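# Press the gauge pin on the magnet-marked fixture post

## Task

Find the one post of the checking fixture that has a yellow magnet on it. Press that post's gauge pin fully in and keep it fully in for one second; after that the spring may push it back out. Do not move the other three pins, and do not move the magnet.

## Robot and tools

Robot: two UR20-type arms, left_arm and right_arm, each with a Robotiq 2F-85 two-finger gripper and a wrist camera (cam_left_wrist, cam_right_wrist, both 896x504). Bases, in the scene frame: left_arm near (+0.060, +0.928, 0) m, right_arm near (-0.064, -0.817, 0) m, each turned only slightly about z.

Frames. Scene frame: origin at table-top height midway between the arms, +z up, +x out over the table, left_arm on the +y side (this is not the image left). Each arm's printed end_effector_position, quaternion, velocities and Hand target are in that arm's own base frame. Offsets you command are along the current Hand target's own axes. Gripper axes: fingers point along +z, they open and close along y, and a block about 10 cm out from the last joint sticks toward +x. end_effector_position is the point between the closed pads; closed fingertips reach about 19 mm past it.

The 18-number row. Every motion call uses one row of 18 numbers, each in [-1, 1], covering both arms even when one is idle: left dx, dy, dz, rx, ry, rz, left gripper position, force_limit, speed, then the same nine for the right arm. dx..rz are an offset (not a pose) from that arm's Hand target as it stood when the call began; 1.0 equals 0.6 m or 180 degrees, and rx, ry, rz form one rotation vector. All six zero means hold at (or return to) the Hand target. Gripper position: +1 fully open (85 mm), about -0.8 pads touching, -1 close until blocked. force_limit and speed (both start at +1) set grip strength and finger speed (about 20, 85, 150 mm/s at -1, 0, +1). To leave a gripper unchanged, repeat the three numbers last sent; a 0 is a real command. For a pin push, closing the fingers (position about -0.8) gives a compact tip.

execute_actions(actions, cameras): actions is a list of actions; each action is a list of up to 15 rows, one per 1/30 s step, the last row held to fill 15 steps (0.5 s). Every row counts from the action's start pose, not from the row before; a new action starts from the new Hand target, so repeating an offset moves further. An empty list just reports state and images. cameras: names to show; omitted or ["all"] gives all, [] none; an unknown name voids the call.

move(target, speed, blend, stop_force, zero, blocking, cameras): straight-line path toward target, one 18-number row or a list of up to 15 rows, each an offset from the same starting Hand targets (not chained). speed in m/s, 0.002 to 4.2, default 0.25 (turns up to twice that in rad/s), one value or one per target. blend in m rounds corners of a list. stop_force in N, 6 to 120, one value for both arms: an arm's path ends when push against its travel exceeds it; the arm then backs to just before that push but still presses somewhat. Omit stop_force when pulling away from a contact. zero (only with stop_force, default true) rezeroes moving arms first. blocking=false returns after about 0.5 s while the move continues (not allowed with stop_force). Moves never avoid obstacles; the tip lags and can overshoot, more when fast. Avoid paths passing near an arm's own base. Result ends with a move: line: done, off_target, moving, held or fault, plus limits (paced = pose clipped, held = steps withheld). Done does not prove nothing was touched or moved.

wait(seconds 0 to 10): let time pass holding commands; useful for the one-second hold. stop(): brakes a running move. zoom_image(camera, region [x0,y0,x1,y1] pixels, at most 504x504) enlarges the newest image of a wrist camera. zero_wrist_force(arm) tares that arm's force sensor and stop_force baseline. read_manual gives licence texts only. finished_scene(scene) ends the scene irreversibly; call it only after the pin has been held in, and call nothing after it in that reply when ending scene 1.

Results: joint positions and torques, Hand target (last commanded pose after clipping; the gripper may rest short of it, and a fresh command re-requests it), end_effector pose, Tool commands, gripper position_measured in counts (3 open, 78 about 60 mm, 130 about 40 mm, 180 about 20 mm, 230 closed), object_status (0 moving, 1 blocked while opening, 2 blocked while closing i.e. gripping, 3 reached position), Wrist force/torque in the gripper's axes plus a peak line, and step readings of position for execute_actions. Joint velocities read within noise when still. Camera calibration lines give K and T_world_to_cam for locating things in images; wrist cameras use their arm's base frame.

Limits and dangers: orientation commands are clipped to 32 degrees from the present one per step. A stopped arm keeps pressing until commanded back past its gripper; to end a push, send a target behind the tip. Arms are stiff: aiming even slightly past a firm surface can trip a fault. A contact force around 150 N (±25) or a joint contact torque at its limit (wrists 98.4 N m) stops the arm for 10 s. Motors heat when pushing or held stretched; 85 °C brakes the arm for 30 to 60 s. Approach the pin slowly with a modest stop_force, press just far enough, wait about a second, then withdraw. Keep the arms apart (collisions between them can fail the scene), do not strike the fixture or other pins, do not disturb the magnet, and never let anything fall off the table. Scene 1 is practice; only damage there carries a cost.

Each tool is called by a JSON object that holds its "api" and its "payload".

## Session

{"api": "execute_actions", "payload": {"actions": []}}

Scene clock: 0.00 s.
left_arm: end_effector_position=(+1.6020, +0.5513, +0.3701) position_measured=3 object_status=3 end_effector_quat_wxyz=(-0.049, +0.940, +0.190, +0.279) | right_arm: end_effector_position=(+0.4481, +0.4679, +0.3319) position_measured=3 object_status=3 end_effector_quat_wxyz=(-0.272, +0.502, +0.649, +0.503)
Joint positions: left_arm=[0.193 -0.686 0.985 -2.439 -1.472 -3.319] | right_arm=[4.007 -1.969 -2.772 1.193 2.076 2.519]
Joint velocities: within noise
Joint torques (N m): no reading
Motor temperatures (°C): left_arm=[24 35 26 38 34 34] | right_arm=[28 35 36 37 34 38]
Wrist force (N): no reading
Wrist torque (N m): no reading
Wrist force, peak (N): no reading
Hand target: left_arm +1.6020, +0.5513, +0.3701; -0.049, +0.940, +0.190, +0.279 | right_arm +0.4481, +0.4679, +0.3319; -0.272, +0.502, +0.649, +0.503
Tool commands: left_gripper/position=+1.0 left_gripper/force_limit=+1.0 left_gripper/speed=+1.0 right_gripper/position=+1.0 right_gripper/force_limit=+1.0 right_gripper/speed=+1.0
camera_calibration:
cam_left_wrist: T_world_to_cam=[[0.280319, -0.958405, -0.0536817, 0.116011], [-0.933413, -0.259108, -0.248199, 1.75322], [0.223966, 0.119682, -0.967221, 0.0591923], [0, 0, 0, 1]] pos_world=[1.5907, 0.558373, 0.498626]
cam_right_wrist: T_world_to_cam=[[0.956613, -0.13676, 0.257272, -0.433465], [0.120637, -0.61784, -0.776995, 0.502422], [0.265214, 0.774319, -0.574535, -0.162484], [0, 0, 0, 1]] pos_world=[0.39714, 0.37695, 0.408545]

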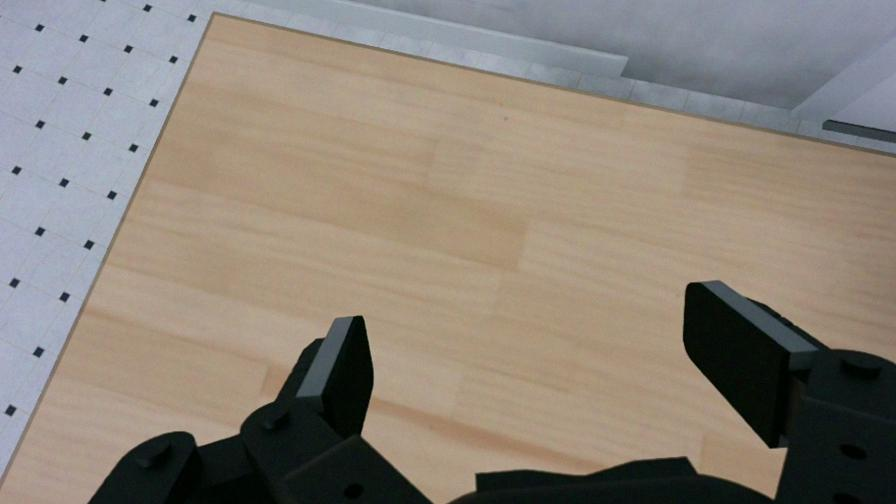

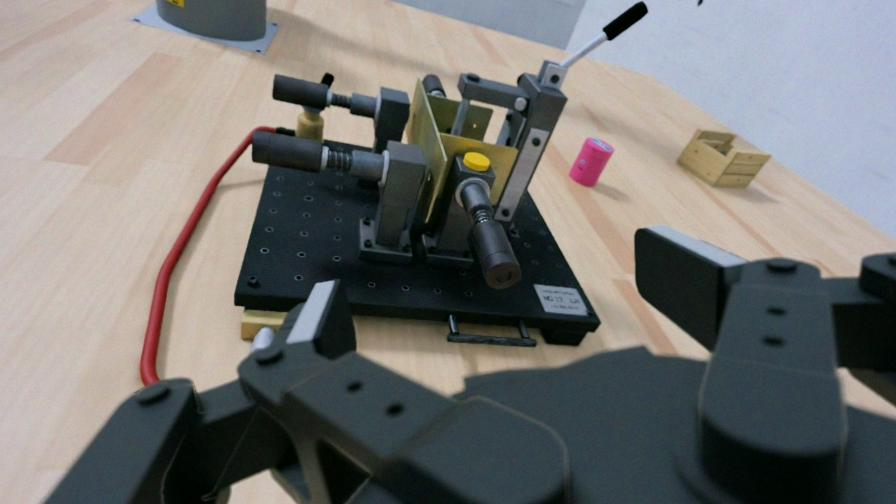

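{"api": "move", "payload": {"target": [0,0,0,0,0,0,1,1,1,-0.162,0.1135,0.213,0.0823,-0.1231,0.0953,-1,1,1], "speed": 0.4, "cameras": ["cam_right_wrist"]}}

Scene clock: 2.47 s.
left_arm: end_effector_position=(+1.6020, +0.5513, +0.3701) position_measured=3 object_status=3 end_effector_quat_wxyz=(-0.049, +0.940, +0.190, +0.279) | right_arm: end_effector_position=(+0.5643, +0.5487, +0.2300) position_measured=234 object_status=3 end_effector_quat_wxyz=(-0.276, +0.640, +0.666, +0.265)
Joint positions: left_arm=[0.193 -0.686 0.985 -2.439 -1.472 -3.319] | right_arm=[3.951 -1.858 -2.51 0.262 2.104 2.511]
Joint velocities: within noise
Joint torques (N m): left_arm=[0.44 -272.87 -101.78 -11.17 0.73 -0.4] | right_arm=[-19.86 121.12 60.35 4.48 7.57 -7.05]
Motor temperatures (°C): left_arm=[24 35 26 38 34 34] | right_arm=[28 35 36 37 34 38]
Wrist force (N): left_arm=[0.3 -0.2 -0.2] | right_arm=[-1.0 1.1 0.7]
Wrist torque (N m): left_arm=[-0.04 -0.06 -0.01] | right_arm=[0.64 0.41 -0.36]
Wrist force, peak (N): left_arm=[0.6 -0.4 -0.5] | right_arm=[-1.0 3.0 2.5]
Hand target: left_arm +1.6020, +0.5513, +0.3701; -0.049, +0.940, +0.190, +0.279 | right_arm +0.5643, +0.5488, +0.2300; -0.276, +0.640, +0.666, +0.265
Off the commanded pose: left_arm 0.000 m, 0 deg | right_arm 0.000 m, 0 deg.
move: done
camera_calibration:
cam_right_wrist: T_world_to_cam=[[0.989781, -0.126038, -0.0666937, -0.457427], [-0.142596, -0.873802, -0.464906, 0.676385], [0.000318636, 0.469665, -0.882845, 0.0731589], [0, 0, 0, 1]] pos_world=[0.549179, 0.499013, 0.348535]
Images, in order (width x height): cam_right_wrist 896x504.

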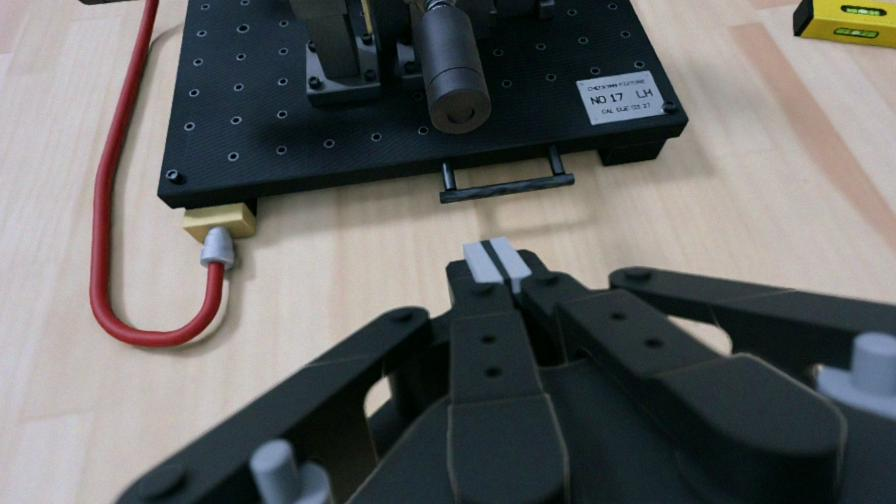

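{"api": "move", "payload": {"target": [0,0,0,0,0,0,1,1,1,0.0373,0.0125,0.198,0,0,0,-1,1,1], "speed": 0.25, "cameras": []}}

{"api": "move", "payload": {"target": [0,0,0,0,0,0,1,1,1,0.0588,0.0033,0.0588,0,0,0,-1,1,1], "speed": 0.025, "stop_force": 8, "cameras": ["cam_right_wrist"]}}

Scene clock: 6.13 s.
left_arm: end_effector_position=(+1.6020, +0.5513, +0.3701) position_measured=3 object_status=3 end_effector_quat_wxyz=(-0.049, +0.940, +0.190, +0.279) | right_arm: end_effector_position=(+0.5678, +0.6486, +0.1619) position_measured=234 object_status=3 end_effector_quat_wxyz=(-0.276, +0.640, +0.666, +0.265)
Joint positions: left_arm=[0.193 -0.686 0.985 -2.439 -1.472 -3.319] | right_arm=[4.048 -2.025 -2.445 0.408 2.047 2.6]
Joint velocities: within noise
Joint torques (N m): left_arm=[1.55 -269.6 -106.29 -12.05 1.42 -1.76] | right_arm=[29.75 99.18 52.2 15.63 -2.97 4.52]
Motor temperatures (°C): left_arm=[24 35 26 38 34 34] | right_arm=[28 35 36 37 34 38]
Wrist force (N): left_arm=[0.1 -0.1 -0.2] | right_arm=[-0.7 1.0 0.3]
Wrist torque (N m): left_arm=[-0.01 -0.02 0.00] | right_arm=[0.55 0.38 -0.32]
Wrist force, peak (N): left_arm=[0.6 -0.2 -0.5] | right_arm=[0.3 1.1 3.8]
Hand target: left_arm +1.6020, +0.5513, +0.3701; -0.049, +0.940, +0.190, +0.279 | right_arm +0.5678, +0.6488, +0.1618; -0.276, +0.640, +0.666, +0.265
Off the commanded pose: left_arm 0.000 m, 0 deg | right_arm 0.000 m, 0 deg.
move: done
No camera images: "cameras" was empty.

Scene clock: 8.03 s.
left_arm: end_effector_position=(+1.6020, +0.5513, +0.3701) position_measured=3 object_status=3 end_effector_quat_wxyz=(-0.049, +0.940, +0.190, +0.279) | right_arm: end_effector_position=(+0.5678, +0.6641, +0.1618) position_measured=234 object_status=3 end_effector_quat_wxyz=(-0.276, +0.640, +0.666, +0.265)
Joint positions: left_arm=[0.193 -0.686 0.985 -2.439 -1.472 -3.319] | right_arm=[4.061 -2.03 -2.432 0.405 2.039 2.613]
Joint velocities: within noise
Joint torques (N m): left_arm=[0.16 -274.42 -105.4 -11.88 0.84 -1.04] | right_arm=[-16.03 151.28 29.79 16.14 7.82 -7.59]
Motor temperatures (°C): left_arm=[24 35 26 38 34 34] | right_arm=[28 35 36 37 34 38]
Wrist force (N): left_arm=[0.2 -0.1 -0.2] | right_arm=[-5.8 1.0 -2.8]
Wrist torque (N m): left_arm=[-0.02 -0.05 -0.01] | right_arm=[0.57 0.36 -0.28]
Wrist force, peak (N): left_arm=[0.3 0.5 -0.5] | right_arm=[-5.1 -0.1 -6.8]
Hand target: left_arm +1.6020, +0.5513, +0.3701; -0.049, +0.940, +0.190, +0.279 | right_arm +0.5678, +0.6641, +0.1618; -0.276, +0.640, +0.666, +0.265 (not the last commanded pose)
Off the commanded pose: left_arm 0.000 m, 0 deg | right_arm 0.035 m, 0 deg.
move: contact (right_arm)
camera_calibration:
cam_right_wrist: T_world_to_cam=[[0.989766, -0.12614, -0.0667255, -0.450716], [-0.142701, -0.87385, -0.464783, 0.746053], [0.000319591, 0.469548, -0.882907, -0.0411625], [0, 0, 0, 1]] pos_world=[0.552578, 0.614412, 0.280336]
Images, in order (width x height): cam_right_wrist 896x504.

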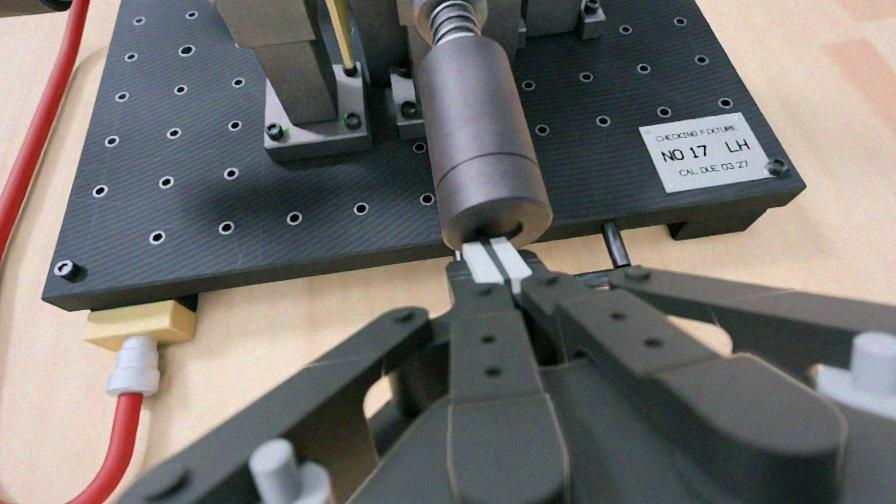

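{"api": "move", "payload": {"target": [0,0,0,0,0,0,1,1,1,0.047,0.0027,0.047,0,0,0,-1,1,1], "speed": 0.015, "stop_force": 42, "cameras": ["cam_right_wrist"]}}

{"api": "wait", "payload": {"seconds": 1.0, "cameras": ["cam_right_wrist"]}}

Scene clock: 10.77 s.
left_arm: end_effector_position=(+1.6020, +0.5513, +0.3701) position_measured=3 object_status=3 end_effector_quat_wxyz=(-0.049, +0.940, +0.190, +0.279) | right_arm: end_effector_position=(+0.5678, +0.6822, +0.1617) position_measured=234 object_status=3 end_effector_quat_wxyz=(-0.276, +0.640, +0.666, +0.265)
Joint positions: left_arm=[0.193 -0.686 0.985 -2.439 -1.472 -3.319] | right_arm=[4.077 -2.037 -2.415 0.402 2.029 2.626]
Joint velocities: within noise
Joint torques (N m): left_arm=[-4.13 -272.84 -104.66 -12.11 1.02 -0.74] | right_arm=[3.94 154.51 51.09 19.51 12.04 -7.04]
Motor temperatures (°C): left_arm=[24 35 26 38 34 34] | right_arm=[28 35 36 37 34 38]
Wrist force (N): left_arm=[0.1 0.2 -0.4] | right_arm=[-26.1 2.2 -23.2]
Wrist torque (N m): left_arm=[0.03 -0.03 -0.01] | right_arm=[0.45 0.22 -0.16]
Wrist force, peak (N): left_arm=[0.6 -0.3 -0.5] | right_arm=[-53.6 -7.3 -91.2]
Hand target: left_arm +1.6020, +0.5513, +0.3701; -0.049, +0.940, +0.190, +0.279 | right_arm +0.5678, +0.6821, +0.1617; -0.276, +0.640, +0.666, +0.265 (not the last commanded pose)
Off the commanded pose: left_arm 0.000 m, 0 deg | right_arm 0.022 m, 0 deg.
move: contact (right_arm)
camera_calibration:
cam_right_wrist: T_world_to_cam=[[0.98978, -0.126008, -0.066769, -0.448519], [-0.142604, -0.87387, -0.464775, 0.76178], [0.000217832, 0.469546, -0.882908, -0.0496919], [0, 0, 0, 1]] pos_world=[0.552579, 0.632512, 0.280236]
Images, in order (width x height): cam_right_wrist 896x504.

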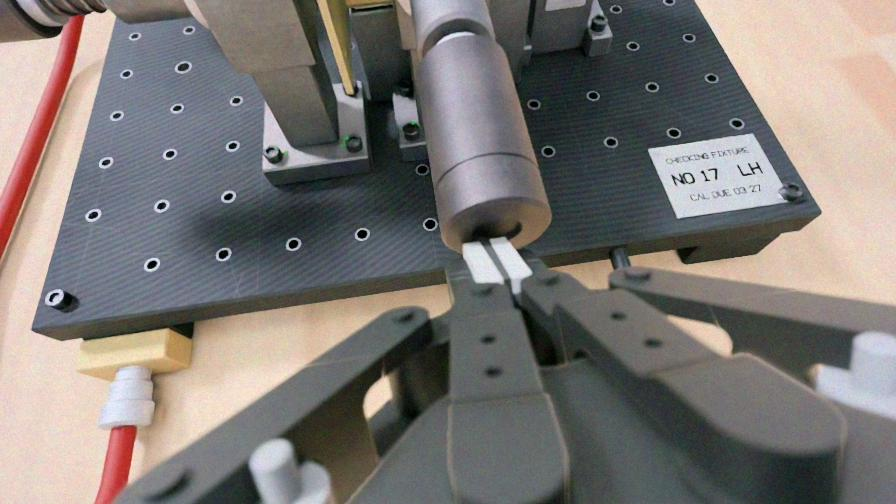

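Scene clock: 11.77 s.
left_arm: end_effector_position=(+1.6020, +0.5513, +0.3701) position_measured=3 object_status=3 end_effector_quat_wxyz=(-0.049, +0.940, +0.190, +0.279) | right_arm: end_effector_position=(+0.5678, +0.6821, +0.1617) position_measured=234 object_status=3 end_effector_quat_wxyz=(-0.276, +0.640, +0.666, +0.265)
Joint positions: left_arm=[0.193 -0.686 0.985 -2.439 -1.472 -3.319] | right_arm=[4.077 -2.037 -2.415 0.402 2.029 2.626]
Joint velocities: within noise
Joint torques (N m): left_arm=[4.54 -271.23 -104.68 -12.3 0.52 -1.5] | right_arm=[-1.24 156.39 48.13 19.58 11.46 -7.01]
Motor temperatures (°C): left_arm=[24 35 26 38 34 34] | right_arm=[28 35 36 37 34 38]
Wrist force (N): left_arm=[-0.1 0.0 -0.3] | right_arm=[-25.9 2.1 -19.7]
Wrist torque (N m): left_arm=[0.00 0.02 -0.01] | right_arm=[0.51 0.20 -0.16]
Wrist force, peak (N): left_arm=[0.3 -0.5 -0.4] | right_arm=[-26.1 2.2 -22.9]
Hand target: left_arm +1.6020, +0.5513, +0.3701; -0.049, +0.940, +0.190, +0.279 | right_arm +0.5678, +0.6821, +0.1617; -0.276, +0.640, +0.666, +0.265 (not the last commanded pose)
Tool commands: left_gripper/position=+1.0 left_gripper/force_limit=+1.0 left_gripper/speed=+1.0 right_gripper/position=-1.0 right_gripper/force_limit=+1.0 right_gripper/speed=+1.0
Off the commanded pose: left_arm 0.000 m, 0 deg | right_arm 0.022 m, 0 deg.
wait: 1.00 s; at rest by 0.17 s
camera_calibration:
cam_right_wrist: T_world_to_cam=[[0.989766, -0.12614, -0.0667255, -0.448452], [-0.142701, -0.87385, -0.464783, 0.761735], [0.000319591, 0.469548, -0.882907, -0.0497027], [0, 0, 0, 1]] pos_world=[0.552578, 0.632412, 0.280236]
Images, in order (width x height): cam_right_wrist 896x504.

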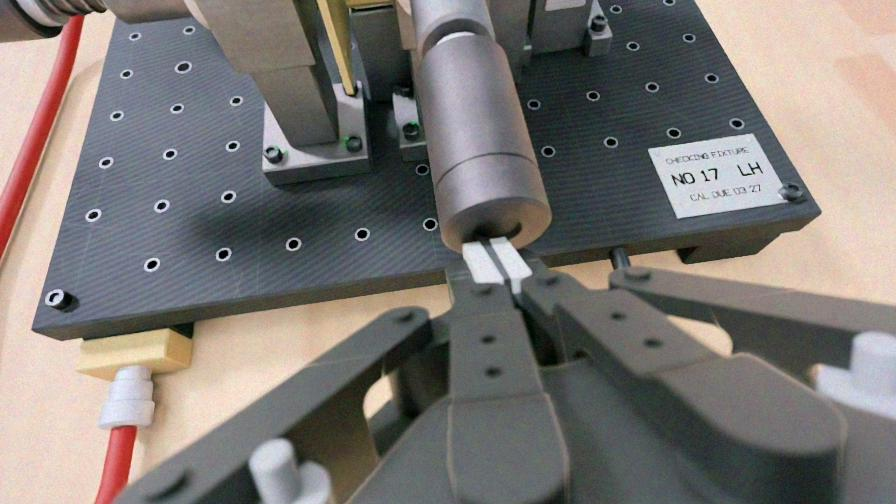

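{"api": "move", "payload": {"target": [0,0,0,0,0,0,1,1,1,0.0047,0.0003,0.0047,0,0,0,-1,1,1], "speed": 0.006, "stop_force": 20, "cameras": []}}

{"api": "wait", "payload": {"seconds": 1.2, "cameras": []}}

{"api": "move", "payload": {"target": [0,0,0,0,0,0,1,1,1,-0.047,-0.0027,-0.047,0,0,0,-1,1,1], "speed": 0.06, "cameras": []}}

{"api": "finished_scene", "payload": {"scene": 2}}

Scene clock: 13.13 s.
left_arm: end_effector_position=(+1.6020, +0.5513, +0.3701) position_measured=3 object_status=3 end_effector_quat_wxyz=(-0.049, +0.940, +0.190, +0.279) | right_arm: end_effector_position=(+0.5677, +0.6823, +0.1618) position_measured=234 object_status=3 end_effector_quat_wxyz=(-0.276, +0.640, +0.666, +0.265)
Joint positions: left_arm=[0.193 -0.686 0.985 -2.439 -1.472 -3.319] | right_arm=[4.077 -2.037 -2.415 0.402 2.029 2.627]
Joint velocities: within noise
Joint torques (N m): left_arm=[-3.05 -279.36 -102.09 -12.02 0.28 -0.96] | right_arm=[17.71 143.38 63.69 14.18 14.94 -6.96]
Motor temperatures (°C): left_arm=[24 35 26 38 34 34] | right_arm=[28 35 36 37 34 38]
Wrist force (N): left_arm=[0.3 -0.1 -0.2] | right_arm=[-42.8 3.1 -43.9]
Wrist torque (N m): left_arm=[-0.02 -0.05 -0.01] | right_arm=[0.41 0.23 -0.09]
Wrist force, peak (N): left_arm=[0.4 0.0 -0.6] | right_arm=[-49.4 0.0 -51.7]
Hand target: left_arm +1.6020, +0.5513, +0.3701; -0.049, +0.940, +0.190, +0.279 | right_arm +0.5677, +0.6823, +0.1618; -0.276, +0.640, +0.666, +0.265 (not the last commanded pose)
Off the commanded pose: left_arm 0.000 m, 0 deg | right_arm 0.004 m, 0 deg.
move: contact (right_arm)
No camera images: "cameras" was empty.

Scene clock: 14.33 s.
left_arm: end_effector_position=(+1.6020, +0.5513, +0.3701) position_measured=3 object_status=3 end_effector_quat_wxyz=(-0.049, +0.940, +0.190, +0.279) | right_arm: end_effector_position=(+0.5677, +0.6823, +0.1618) position_measured=234 object_status=3 end_effector_quat_wxyz=(-0.276, +0.640, +0.666, +0.265)
Joint positions: left_arm=[0.193 -0.686 0.985 -2.439 -1.472 -3.319] | right_arm=[4.077 -2.037 -2.415 0.402 2.029 2.626]
Joint velocities: within noise
Joint torques (N m): left_arm=[3.1 -275.35 -102.98 -11.32 0.66 -0.56] | right_arm=[19 142.24 64.37 13.44 15 -6.98]
Motor temperatures (°C): left_arm=[24 35 26 38 34 34] | right_arm=[28 35 36 37 34 38]
Wrist force (N): left_arm=[0.4 -0.2 -0.6] | right_arm=[-40.5 3.7 -42.3]
Wrist torque (N m): left_arm=[-0.04 -0.07 0.00] | right_arm=[0.38 0.23 -0.09]
Wrist force, peak (N): left_arm=[0.2 -0.3 -0.6] | right_arm=[-42.3 3.3 -44.0]
Hand target: left_arm +1.6020, +0.5513, +0.3701; -0.049, +0.940, +0.190, +0.279 | right_arm +0.5677, +0.6823, +0.1618; -0.276, +0.640, +0.666, +0.265 (not the last commanded pose)
Tool commands: left_gripper/position=+1.0 left_gripper/force_limit=+1.0 left_gripper/speed=+1.0 right_gripper/position=-1.0 right_gripper/force_limit=+1.0 right_gripper/speed=+1.0
Off the commanded pose: left_arm 0.000 m, 0 deg | right_arm 0.004 m, 0 deg.
wait: 1.20 s; at rest by 0.17 s
No camera images: "cameras" was empty.

Scene clock: 15.37 s.
left_arm: end_effector_position=(+1.6020, +0.5513, +0.3701) position_measured=3 object_status=3 end_effector_quat_wxyz=(-0.049, +0.940, +0.190, +0.279) | right_arm: end_effector_position=(+0.5677, +0.6426, +0.1618) position_measured=234 object_status=3 end_effector_quat_wxyz=(-0.276, +0.640, +0.666, +0.265)
Joint positions: left_arm=[0.193 -0.686 0.985 -2.439 -1.472 -3.319] | right_arm=[4.042 -2.023 -2.451 0.409 2.05 2.595]
Joint velocities: within noise
Joint torques (N m): left_arm=[-1.5 -274.23 -105.62 -12.16 0.67 -0.61] | right_arm=[-15.46 144.31 16.28 16.75 6.81 -6.6]
Motor temperatures (°C): left_arm=[24 35 26 38 34 34] | right_arm=[28 35 36 37 34 38]
Wrist force (N): left_arm=[0.2 0.1 -0.2] | right_arm=[1.0 0.8 1.3]
Wrist torque (N m): left_arm=[0.02 -0.04 0.00] | right_arm=[0.51 0.06 -0.33]
Wrist force, peak (N): left_arm=[0.4 -0.3 -0.5] | right_arm=[-39.8 3.6 -41.8]
Hand target: left_arm +1.6020, +0.5513, +0.3701; -0.049, +0.940, +0.190, +0.279 | right_arm +0.5677, +0.6424, +0.1618; -0.276, +0.640, +0.666, +0.265
Off the commanded pose: left_arm 0.000 m, 0 deg | right_arm 0.000 m, 0 deg.
move: done
No camera images: "cameras" was empty.

The scene is finished: the task was done.


## Next scene

The same job, from a new start.

{"api": "execute_actions", "payload": {"actions": []}}

Scene clock: 0.00 s.
left_arm: end_effector_position=(+0.3071, -0.4220, +0.1602) position_measured=3 object_status=3 end_effector_quat_wxyz=(+0.066, +0.956, -0.074, +0.275) | right_arm: end_effector_position=(+0.4900, -0.3027, +0.2369) position_measured=3 object_status=3 end_effector_quat_wxyz=(+0.548, -0.467, -0.511, -0.471)
Joint positions: left_arm=[-1.763 -1.739 2.857 -2.766 -1.003 1.555] | right_arm=[2.511 -2.074 -2.06 -2.212 2.389 -0.015]
Joint velocities: within noise
Joint torques (N m): no reading
Motor temperatures (°C): left_arm=[24 35 26 38 34 33] | right_arm=[28 35 35 36 33 38]
Wrist force (N): no reading
Wrist torque (N m): no reading
Wrist force, peak (N): no reading
Hand target: left_arm +0.3071, -0.4220, +0.1602; +0.066, +0.956, -0.074, +0.275 | right_arm +0.4900, -0.3027, +0.2369; +0.548, -0.467, -0.511, -0.471
Tool commands: left_gripper/position=+1.0 left_gripper/force_limit=+1.0 left_gripper/speed=+1.0 right_gripper/position=+1.0 right_gripper/force_limit=+1.0 right_gripper/speed=+1.0
camera_calibration:
cam_left_wrist: T_world_to_cam=[[-0.285835, -0.958093, 0.0188626, -0.30276], [-0.929607, 0.27245, -0.248197, 0.463413], [0.232657, -0.0884782, -0.968526, 0.172428], [0, 0, 0, 1]] pos_world=[0.304136, -0.401073, 0.28773]
cam_right_wrist: T_world_to_cam=[[0.978979, 0.0562001, -0.196068, -0.399553], [-0.174505, -0.266853, -0.947807, 0.238768], [-0.105588, 0.962097, -0.251436, 0.530477], [0, 0, 0, 1]] pos_world=[0.488832, -0.424199, 0.281347]

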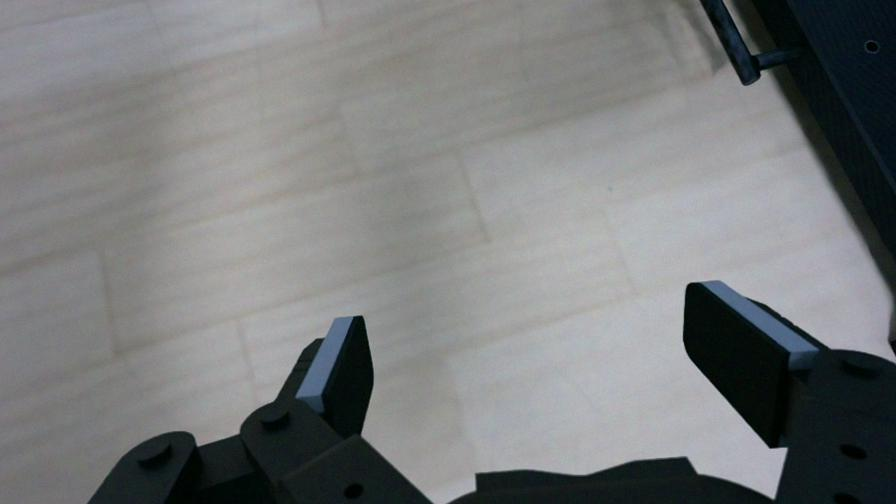

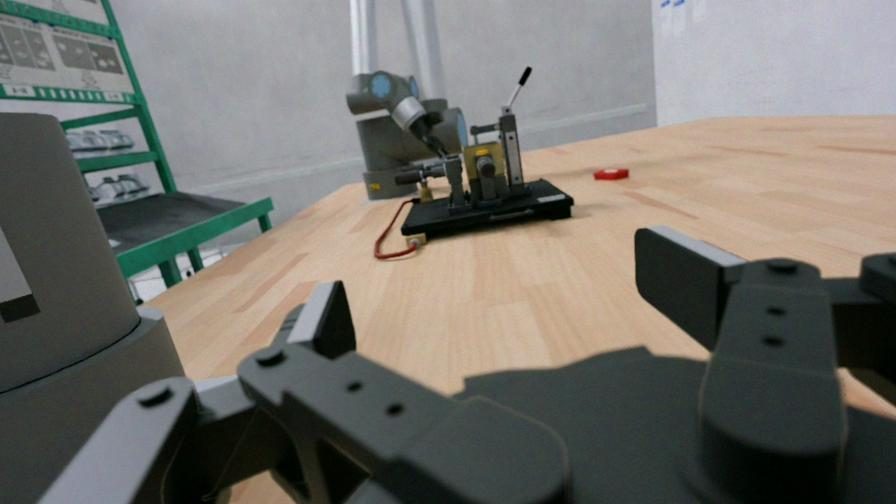

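{"api": "zoom_image", "payload": {"camera": "cam_right_wrist", "region": [370, 50, 600, 270]}}

Scaled by 2.191 from the camera's 896x504 image, which has a finer 1280x720 frame.

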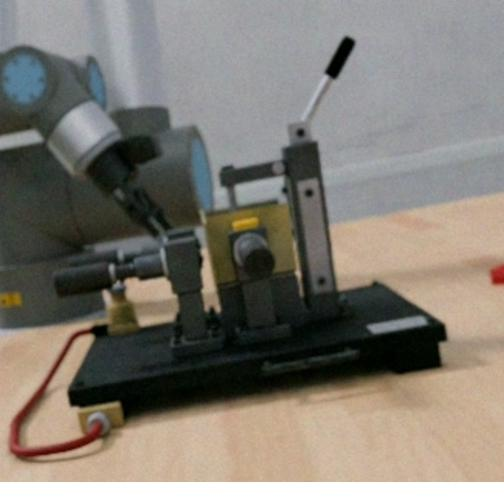

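{"api": "move", "payload": {"target": [0,0,0,0,0,0,1,1,1,0.011,0.081,0.967,-0.1135,-0.259,0.034,-1,1,1], "speed": 0.5, "cameras": []}}

{"api": "move", "payload": {"target": [0,0,0,0,0,0,1,1,1,0.355,-0.137,0.348,0,0,0,-1,1,1], "speed": 0.4, "cameras": ["cam_right_wrist"]}}

Scene clock: 5.00 s.
left_arm: end_effector_position=(+0.3071, -0.4220, +0.1602) position_measured=3 object_status=3 end_effector_quat_wxyz=(+0.066, +0.956, -0.074, +0.275) | right_arm: end_effector_position=(+0.4687, +0.2784, +0.2668) position_measured=234 object_status=3 end_effector_quat_wxyz=(-0.237, +0.727, +0.571, +0.301)
Joint positions: left_arm=[-1.763 -1.739 2.857 -2.766 -1.003 1.555] | right_arm=[3.761 -1.571 -2.811 0.317 2.052 2.593]
Joint velocities: within noise
Joint torques (N m): left_arm=[-1.67 -14.2 -54.25 -10.18 4.39 -1.16] | right_arm=[21.14 11.78 29.12 15.7 -2.63 5.4]
Motor temperatures (°C): left_arm=[24 35 26 38 34 33] | right_arm=[28 35 35 36 33 38]
Wrist force (N): left_arm=[0.2 0.0 0.0] | right_arm=[0.0 1.2 2.7]
Wrist torque (N m): left_arm=[0.01 -0.04 0.01] | right_arm=[0.84 0.03 -0.07]
Wrist force, peak (N): left_arm=[0.2 -0.4 -0.4] | right_arm=[2.7 4.1 5.2]
Hand target: left_arm +0.3071, -0.4220, +0.1602; +0.066, +0.956, -0.074, +0.275 | right_arm +0.4686, +0.2784, +0.2668; -0.237, +0.727, +0.571, +0.301
Off the commanded pose: left_arm 0.000 m, 0 deg | right_arm 0.000 m, 0 deg.
move: done; limits=paced
No camera images: "cameras" was empty.

Scene clock: 6.43 s.
left_arm: end_effector_position=(+0.3071, -0.4220, +0.1602) position_measured=3 object_status=3 end_effector_quat_wxyz=(+0.066, +0.956, -0.074, +0.275) | right_arm: end_effector_position=(+0.4593, +0.5874, +0.2697) position_measured=234 object_status=3 end_effector_quat_wxyz=(-0.237, +0.727, +0.571, +0.301)
Joint positions: left_arm=[-1.763 -1.739 2.857 -2.766 -1.003 1.555] | right_arm=[4.248 -1.742 -2.638 0.44 1.73 2.981]
Joint velocities: within noise
Joint torques (N m): left_arm=[-3.98 -7.79 -53.5 -9.99 3.54 -1] | right_arm=[22.33 50.48 60.17 6.86 -2.04 5.16]
Motor temperatures (°C): left_arm=[24 35 26 38 34 33] | right_arm=[28 35 35 36 33 38]
Wrist force (N): left_arm=[0.1 0.0 -0.1] | right_arm=[0.4 1.2 1.0]
Wrist torque (N m): left_arm=[0.01 -0.01 0.00] | right_arm=[0.74 -0.02 -0.18]
Wrist force, peak (N): left_arm=[0.4 0.0 -0.4] | right_arm=[3.2 -0.1 4.1]
Hand target: left_arm +0.3071, -0.4220, +0.1602; +0.066, +0.956, -0.074, +0.275 | right_arm +0.4593, +0.5876, +0.2697; -0.237, +0.727, +0.571, +0.301
Off the commanded pose: left_arm 0.000 m, 0 deg | right_arm 0.000 m, 0 deg.
move: done
camera_calibration:
cam_right_wrist: T_world_to_cam=[[0.916909, -0.393507, -0.0665507, -0.155342], [-0.377452, -0.800873, -0.4649, 0.778722], [0.129643, 0.451391, -0.882859, 0.0413952], [0, 0, 0, 1]] pos_world=[0.430998, 0.543844, 0.388236]
Images, in order (width x height): cam_right_wrist 896x504.

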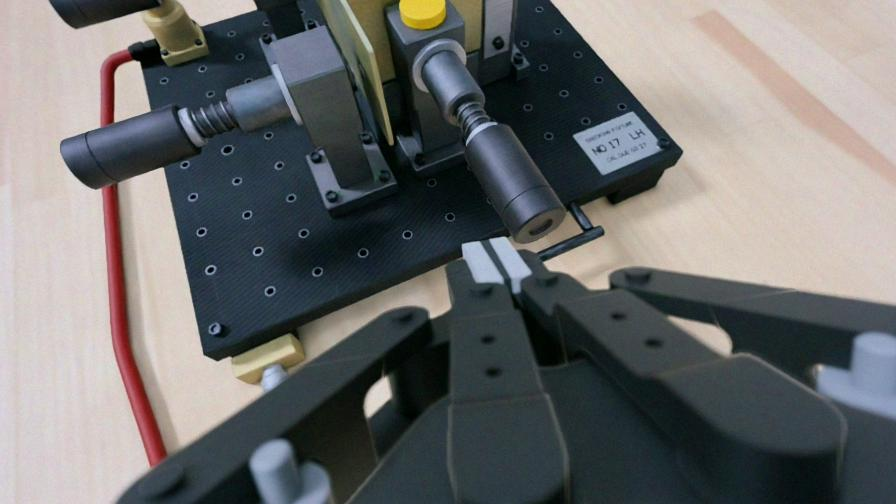

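{"api": "move", "payload": {"target": [0,0,0,0,0,0,1,1,1,-0.092,0.0912,0.166,0.0539,0,-0.0539,-1,1,1], "speed": 0.25, "cameras": []}}

{"api": "move", "payload": {"target": [0,0,0,0,0,0,1,1,1,0.0589,0,0.0589,0,0,0,-1,1,1], "speed": 0.025, "stop_force": 8, "cameras": ["cam_right_wrist"]}}

Scene clock: 8.50 s.
left_arm: end_effector_position=(+0.3071, -0.4220, +0.1602) position_measured=3 object_status=3 end_effector_quat_wxyz=(+0.066, +0.956, -0.074, +0.275) | right_arm: end_effector_position=(+0.5197, +0.6052, +0.1603) position_measured=234 object_status=3 end_effector_quat_wxyz=(-0.271, +0.653, +0.653, +0.270)
Joint positions: left_arm=[-1.763 -1.739 2.857 -2.766 -1.003 1.555] | right_arm=[4.078 -2.006 -2.546 0.517 2.004 2.661]
Joint velocities: within noise
Joint torques (N m): left_arm=[-3.17 -11.89 -53.94 -10.15 3.45 -0.8] | right_arm=[-14.31 99.45 42.03 7.13 6.44 -7.64]
Motor temperatures (°C): left_arm=[24 35 26 38 34 33] | right_arm=[28 35 35 36 33 38]
Wrist force (N): left_arm=[-0.1 0.2 -0.1] | right_arm=[0.0 0.7 2.1]
Wrist torque (N m): left_arm=[0.04 0.03 0.00] | right_arm=[0.76 0.10 -0.10]
Wrist force, peak (N): left_arm=[0.0 -0.2 -0.4] | right_arm=[-1.9 2.8 4.6]
Hand target: left_arm +0.3071, -0.4220, +0.1602; +0.066, +0.956, -0.074, +0.275 | right_arm +0.5198, +0.6052, +0.1602; -0.271, +0.653, +0.653, +0.270
Off the commanded pose: left_arm 0.000 m, 0 deg | right_arm 0.000 m, 0 deg.
move: done
No camera images: "cameras" was empty.

Scene clock: 10.87 s.
left_arm: end_effector_position=(+0.3071, -0.4220, +0.1602) position_measured=3 object_status=3 end_effector_quat_wxyz=(+0.066, +0.956, -0.074, +0.275) | right_arm: end_effector_position=(+0.5197, +0.6327, +0.1602) position_measured=234 object_status=3 end_effector_quat_wxyz=(-0.271, +0.653, +0.653, +0.270)
Joint positions: left_arm=[-1.763 -1.739 2.857 -2.766 -1.003 1.555] | right_arm=[4.104 -2.015 -2.521 0.51 1.988 2.683]
Joint velocities: within noise
Joint torques (N m): left_arm=[1.82 -9.94 -56.37 -9.68 3.26 -1.14] | right_arm=[-17.22 139.3 24.5 15.87 7.57 -7.26]
Motor temperatures (°C): left_arm=[24 35 26 38 34 33] | right_arm=[28 35 35 36 33 38]
Wrist force (N): left_arm=[0.1 -0.1 0.0] | right_arm=[-5.0 0.7 -0.7]
Wrist torque (N m): left_arm=[0.00 -0.02 0.00] | right_arm=[0.80 0.03 -0.11]
Wrist force, peak (N): left_arm=[-0.4 0.2 0.1] | right_arm=[-5.3 -0.7 -4.3]
Hand target: left_arm +0.3071, -0.4220, +0.1602; +0.066, +0.956, -0.074, +0.275 | right_arm +0.5198, +0.6327, +0.1602; -0.271, +0.653, +0.653, +0.270 (not the last commanded pose)
Off the commanded pose: left_arm 0.000 m, 0 deg | right_arm 0.022 m, 0 deg.
move: contact (right_arm)
camera_calibration:
cam_right_wrist: T_world_to_cam=[[0.984073, -0.164783, -0.0666914, -0.379841], [-0.176773, -0.86748, -0.465005, 0.72468], [0.0187715, 0.469388, -0.882792, -0.0373962], [0, 0, 0, 1]] pos_world=[0.502597, 0.583608, 0.278635]
Images, in order (width x height): cam_right_wrist 896x504.

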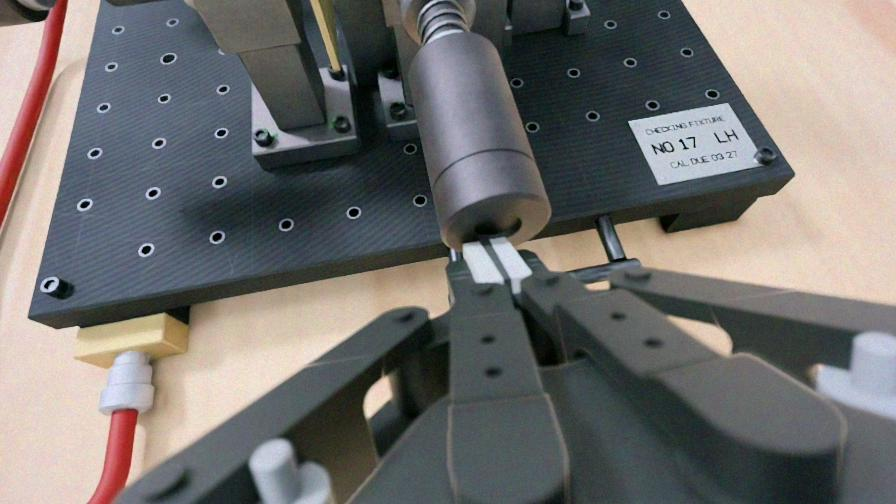

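{"api": "move", "payload": {"target": [0,0,0,0,0,0,1,1,1,0.047,0,0.047,0,0,0,-1,1,1], "speed": 0.014, "stop_force": 42, "cameras": []}}

{"api": "move", "payload": {"target": [0,0,0,0,0,0,1,1,1,0.0047,0,0.0047,0,0,0,-1,1,1], "speed": 0.006, "stop_force": 20, "cameras": ["cam_right_wrist"]}}

{"api": "wait", "payload": {"seconds": 1.2, "cameras": []}}

Scene clock: 13.60 s.
left_arm: end_effector_position=(+0.3071, -0.4220, +0.1602) position_measured=3 object_status=3 end_effector_quat_wxyz=(+0.066, +0.956, -0.074, +0.275) | right_arm: end_effector_position=(+0.5197, +0.6503, +0.1601) position_measured=234 object_status=3 end_effector_quat_wxyz=(-0.271, +0.653, +0.653, +0.270)
Joint positions: left_arm=[-1.763 -1.739 2.857 -2.766 -1.003 1.555] | right_arm=[4.12 -2.02 -2.505 0.505 1.978 2.697]
Joint velocities: within noise
Joint torques (N m): left_arm=[-0.5 -11.52 -54.07 -9.55 3.5 -1.36] | right_arm=[5.09 141.64 52.94 20.35 11.75 -7.72]
Motor temperatures (°C): left_arm=[24 35 26 38 34 33] | right_arm=[28 35 35 36 33 38]
Wrist force (N): left_arm=[0.2 0.1 -0.2] | right_arm=[-32.1 3.5 -27.7]
Wrist torque (N m): left_arm=[0.03 -0.03 0.01] | right_arm=[0.93 -0.05 -0.18]
Wrist force, peak (N): left_arm=[0.5 0.1 -0.3] | right_arm=[-57.6 -3.7 -96.0]
Hand target: left_arm +0.3071, -0.4220, +0.1602; +0.066, +0.956, -0.074, +0.275 | right_arm +0.5197, +0.6503, +0.1601; -0.271, +0.653, +0.653, +0.270 (not the last commanded pose)
Off the commanded pose: left_arm 0.000 m, 0 deg | right_arm 0.022 m, 0 deg.
move: contact (right_arm)
No camera images: "cameras" was empty.

Scene clock: 14.43 s.
left_arm: end_effector_position=(+0.3071, -0.4220, +0.1602) position_measured=3 object_status=3 end_effector_quat_wxyz=(+0.066, +0.956, -0.074, +0.275) | right_arm: end_effector_position=(+0.5197, +0.6505, +0.1601) position_measured=234 object_status=3 end_effector_quat_wxyz=(-0.271, +0.653, +0.653, +0.270)
Joint positions: left_arm=[-1.763 -1.739 2.857 -2.766 -1.003 1.555] | right_arm=[4.12 -2.02 -2.505 0.505 1.978 2.697]
Joint velocities: within noise
Joint torques (N m): left_arm=[-1.81 -11.32 -53.92 -9.42 2.84 -0.36] | right_arm=[20.93 128.09 70.91 19.21 14.38 -5.39]
Motor temperatures (°C): left_arm=[24 35 26 38 34 33] | right_arm=[28 35 35 36 33 38]
Wrist force (N): left_arm=[0.2 0.1 -0.4] | right_arm=[-47.9 4.2 -51.8]
Wrist torque (N m): left_arm=[0.02 -0.02 0.00] | right_arm=[0.97 -0.13 -0.21]
Wrist force, peak (N): left_arm=[0.4 -0.1 0.0] | right_arm=[-55.1 2.7 -59.3]
Hand target: left_arm +0.3071, -0.4220, +0.1602; +0.066, +0.956, -0.074, +0.275 | right_arm +0.5197, +0.6504, +0.1602; -0.271, +0.653, +0.653, +0.270 (not the last commanded pose)
Off the commanded pose: left_arm 0.000 m, 0 deg | right_arm 0.004 m, 0 deg.
move: contact (right_arm)
camera_calibration:
cam_right_wrist: T_world_to_cam=[[0.984073, -0.164783, -0.0666914, -0.376907], [-0.176773, -0.86748, -0.465005, 0.740122], [0.0187715, 0.469388, -0.882792, -0.0457513], [0, 0, 0, 1]] pos_world=[0.502597, 0.601408, 0.278635]
Images, in order (width x height): cam_right_wrist 896x504.

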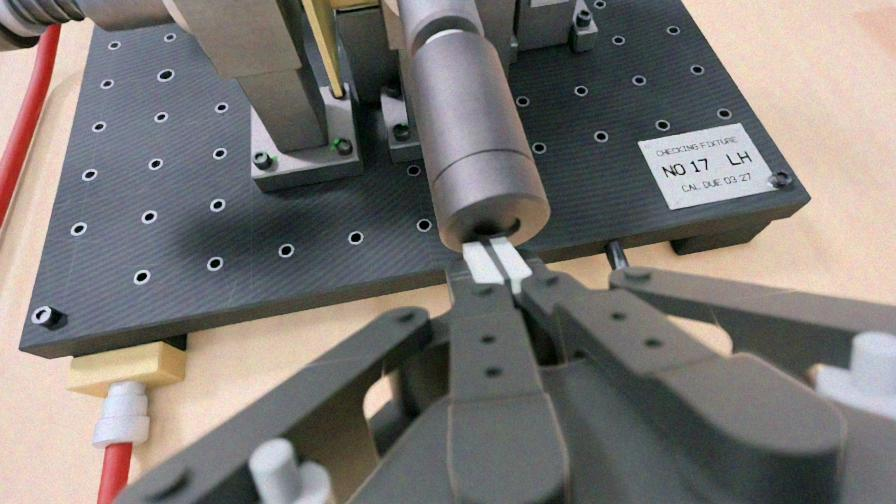

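Scene clock: 15.63 s.
left_arm: end_effector_position=(+0.3071, -0.4220, +0.1602) position_measured=3 object_status=3 end_effector_quat_wxyz=(+0.066, +0.956, -0.074, +0.275) | right_arm: end_effector_position=(+0.5197, +0.6504, +0.1602) position_measured=234 object_status=3 end_effector_quat_wxyz=(-0.271, +0.653, +0.653, +0.270)
Joint positions: left_arm=[-1.763 -1.739 2.857 -2.766 -1.003 1.555] | right_arm=[4.12 -2.02 -2.505 0.505 1.978 2.697]
Joint velocities: within noise
Joint torques (N m): left_arm=[0.35 -10.79 -55.28 -9.49 2.95 -1.09] | right_arm=[22.08 124.72 65.51 21.19 14.18 -7.32]
Motor temperatures (°C): left_arm=[24 35 26 38 34 33] | right_arm=[28 35 35 36 33 38]
Wrist force (N): left_arm=[-0.1 0.0 -0.2] | right_arm=[-46.3 5.1 -47.5]
Wrist torque (N m): left_arm=[0.01 0.02 0.00] | right_arm=[0.96 -0.13 -0.20]
Wrist force, peak (N): left_arm=[0.0 0.3 -0.4] | right_arm=[-48.3 4.3 -51.2]
Hand target: left_arm +0.3071, -0.4220, +0.1602; +0.066, +0.956, -0.074, +0.275 | right_arm +0.5197, +0.6504, +0.1602; -0.271, +0.653, +0.653, +0.270 (not the last commanded pose)
Tool commands: left_gripper/position=+1.0 left_gripper/force_limit=+1.0 left_gripper/speed=+1.0 right_gripper/position=-1.0 right_gripper/force_limit=+1.0 right_gripper/speed=+1.0
Off the commanded pose: left_arm 0.000 m, 0 deg | right_arm 0.004 m, 0 deg.
wait: 1.20 s; at rest by 0.17 s
No camera images: "cameras" was empty.

{"api": "move", "payload": {"target": [0,0,0,0,0,0,1,1,1,-0.047,0,-0.047,0,0,0,-1,1,1], "speed": 0.06, "cameras": []}}

{"api": "finished_scene", "payload": {"scene": 3}}

Scene clock: 16.77 s.
left_arm: end_effector_position=(+0.3071, -0.4220, +0.1602) position_measured=3 object_status=3 end_effector_quat_wxyz=(+0.066, +0.956, -0.074, +0.275) | right_arm: end_effector_position=(+0.5197, +0.6108, +0.1602) position_measured=234 object_status=3 end_effector_quat_wxyz=(-0.271, +0.653, +0.653, +0.270)
Joint positions: left_arm=[-1.763 -1.739 2.857 -2.766 -1.003 1.555] | right_arm=[4.083 -2.008 -2.541 0.516 2.001 2.666]
Joint velocities: within noise
Joint torques (N m): left_arm=[-0.74 -11.2 -56.5 -9.6 3.46 -0.98] | right_arm=[-16.78 133.06 13.25 16.27 5.45 -6.88]
Motor temperatures (°C): left_arm=[24 35 26 38 34 33] | right_arm=[28 35 35 36 33 38]
Wrist force (N): left_arm=[-0.1 -0.1 -0.1] | right_arm=[-0.6 0.2 2.2]
Wrist torque (N m): left_arm=[-0.02 0.03 0.00] | right_arm=[0.66 0.20 -0.09]
Wrist force, peak (N): left_arm=[0.0 0.2 -0.5] | right_arm=[-46.6 5.2 -47.3]
Hand target: left_arm +0.3071, -0.4220, +0.1602; +0.066, +0.956, -0.074, +0.275 | right_arm +0.5197, +0.6106, +0.1602; -0.271, +0.653, +0.653, +0.270
Off the commanded pose: left_arm 0.000 m, 0 deg | right_arm 0.000 m, 0 deg.
move: done
No camera images: "cameras" was empty.

The scene is finished: the task was done.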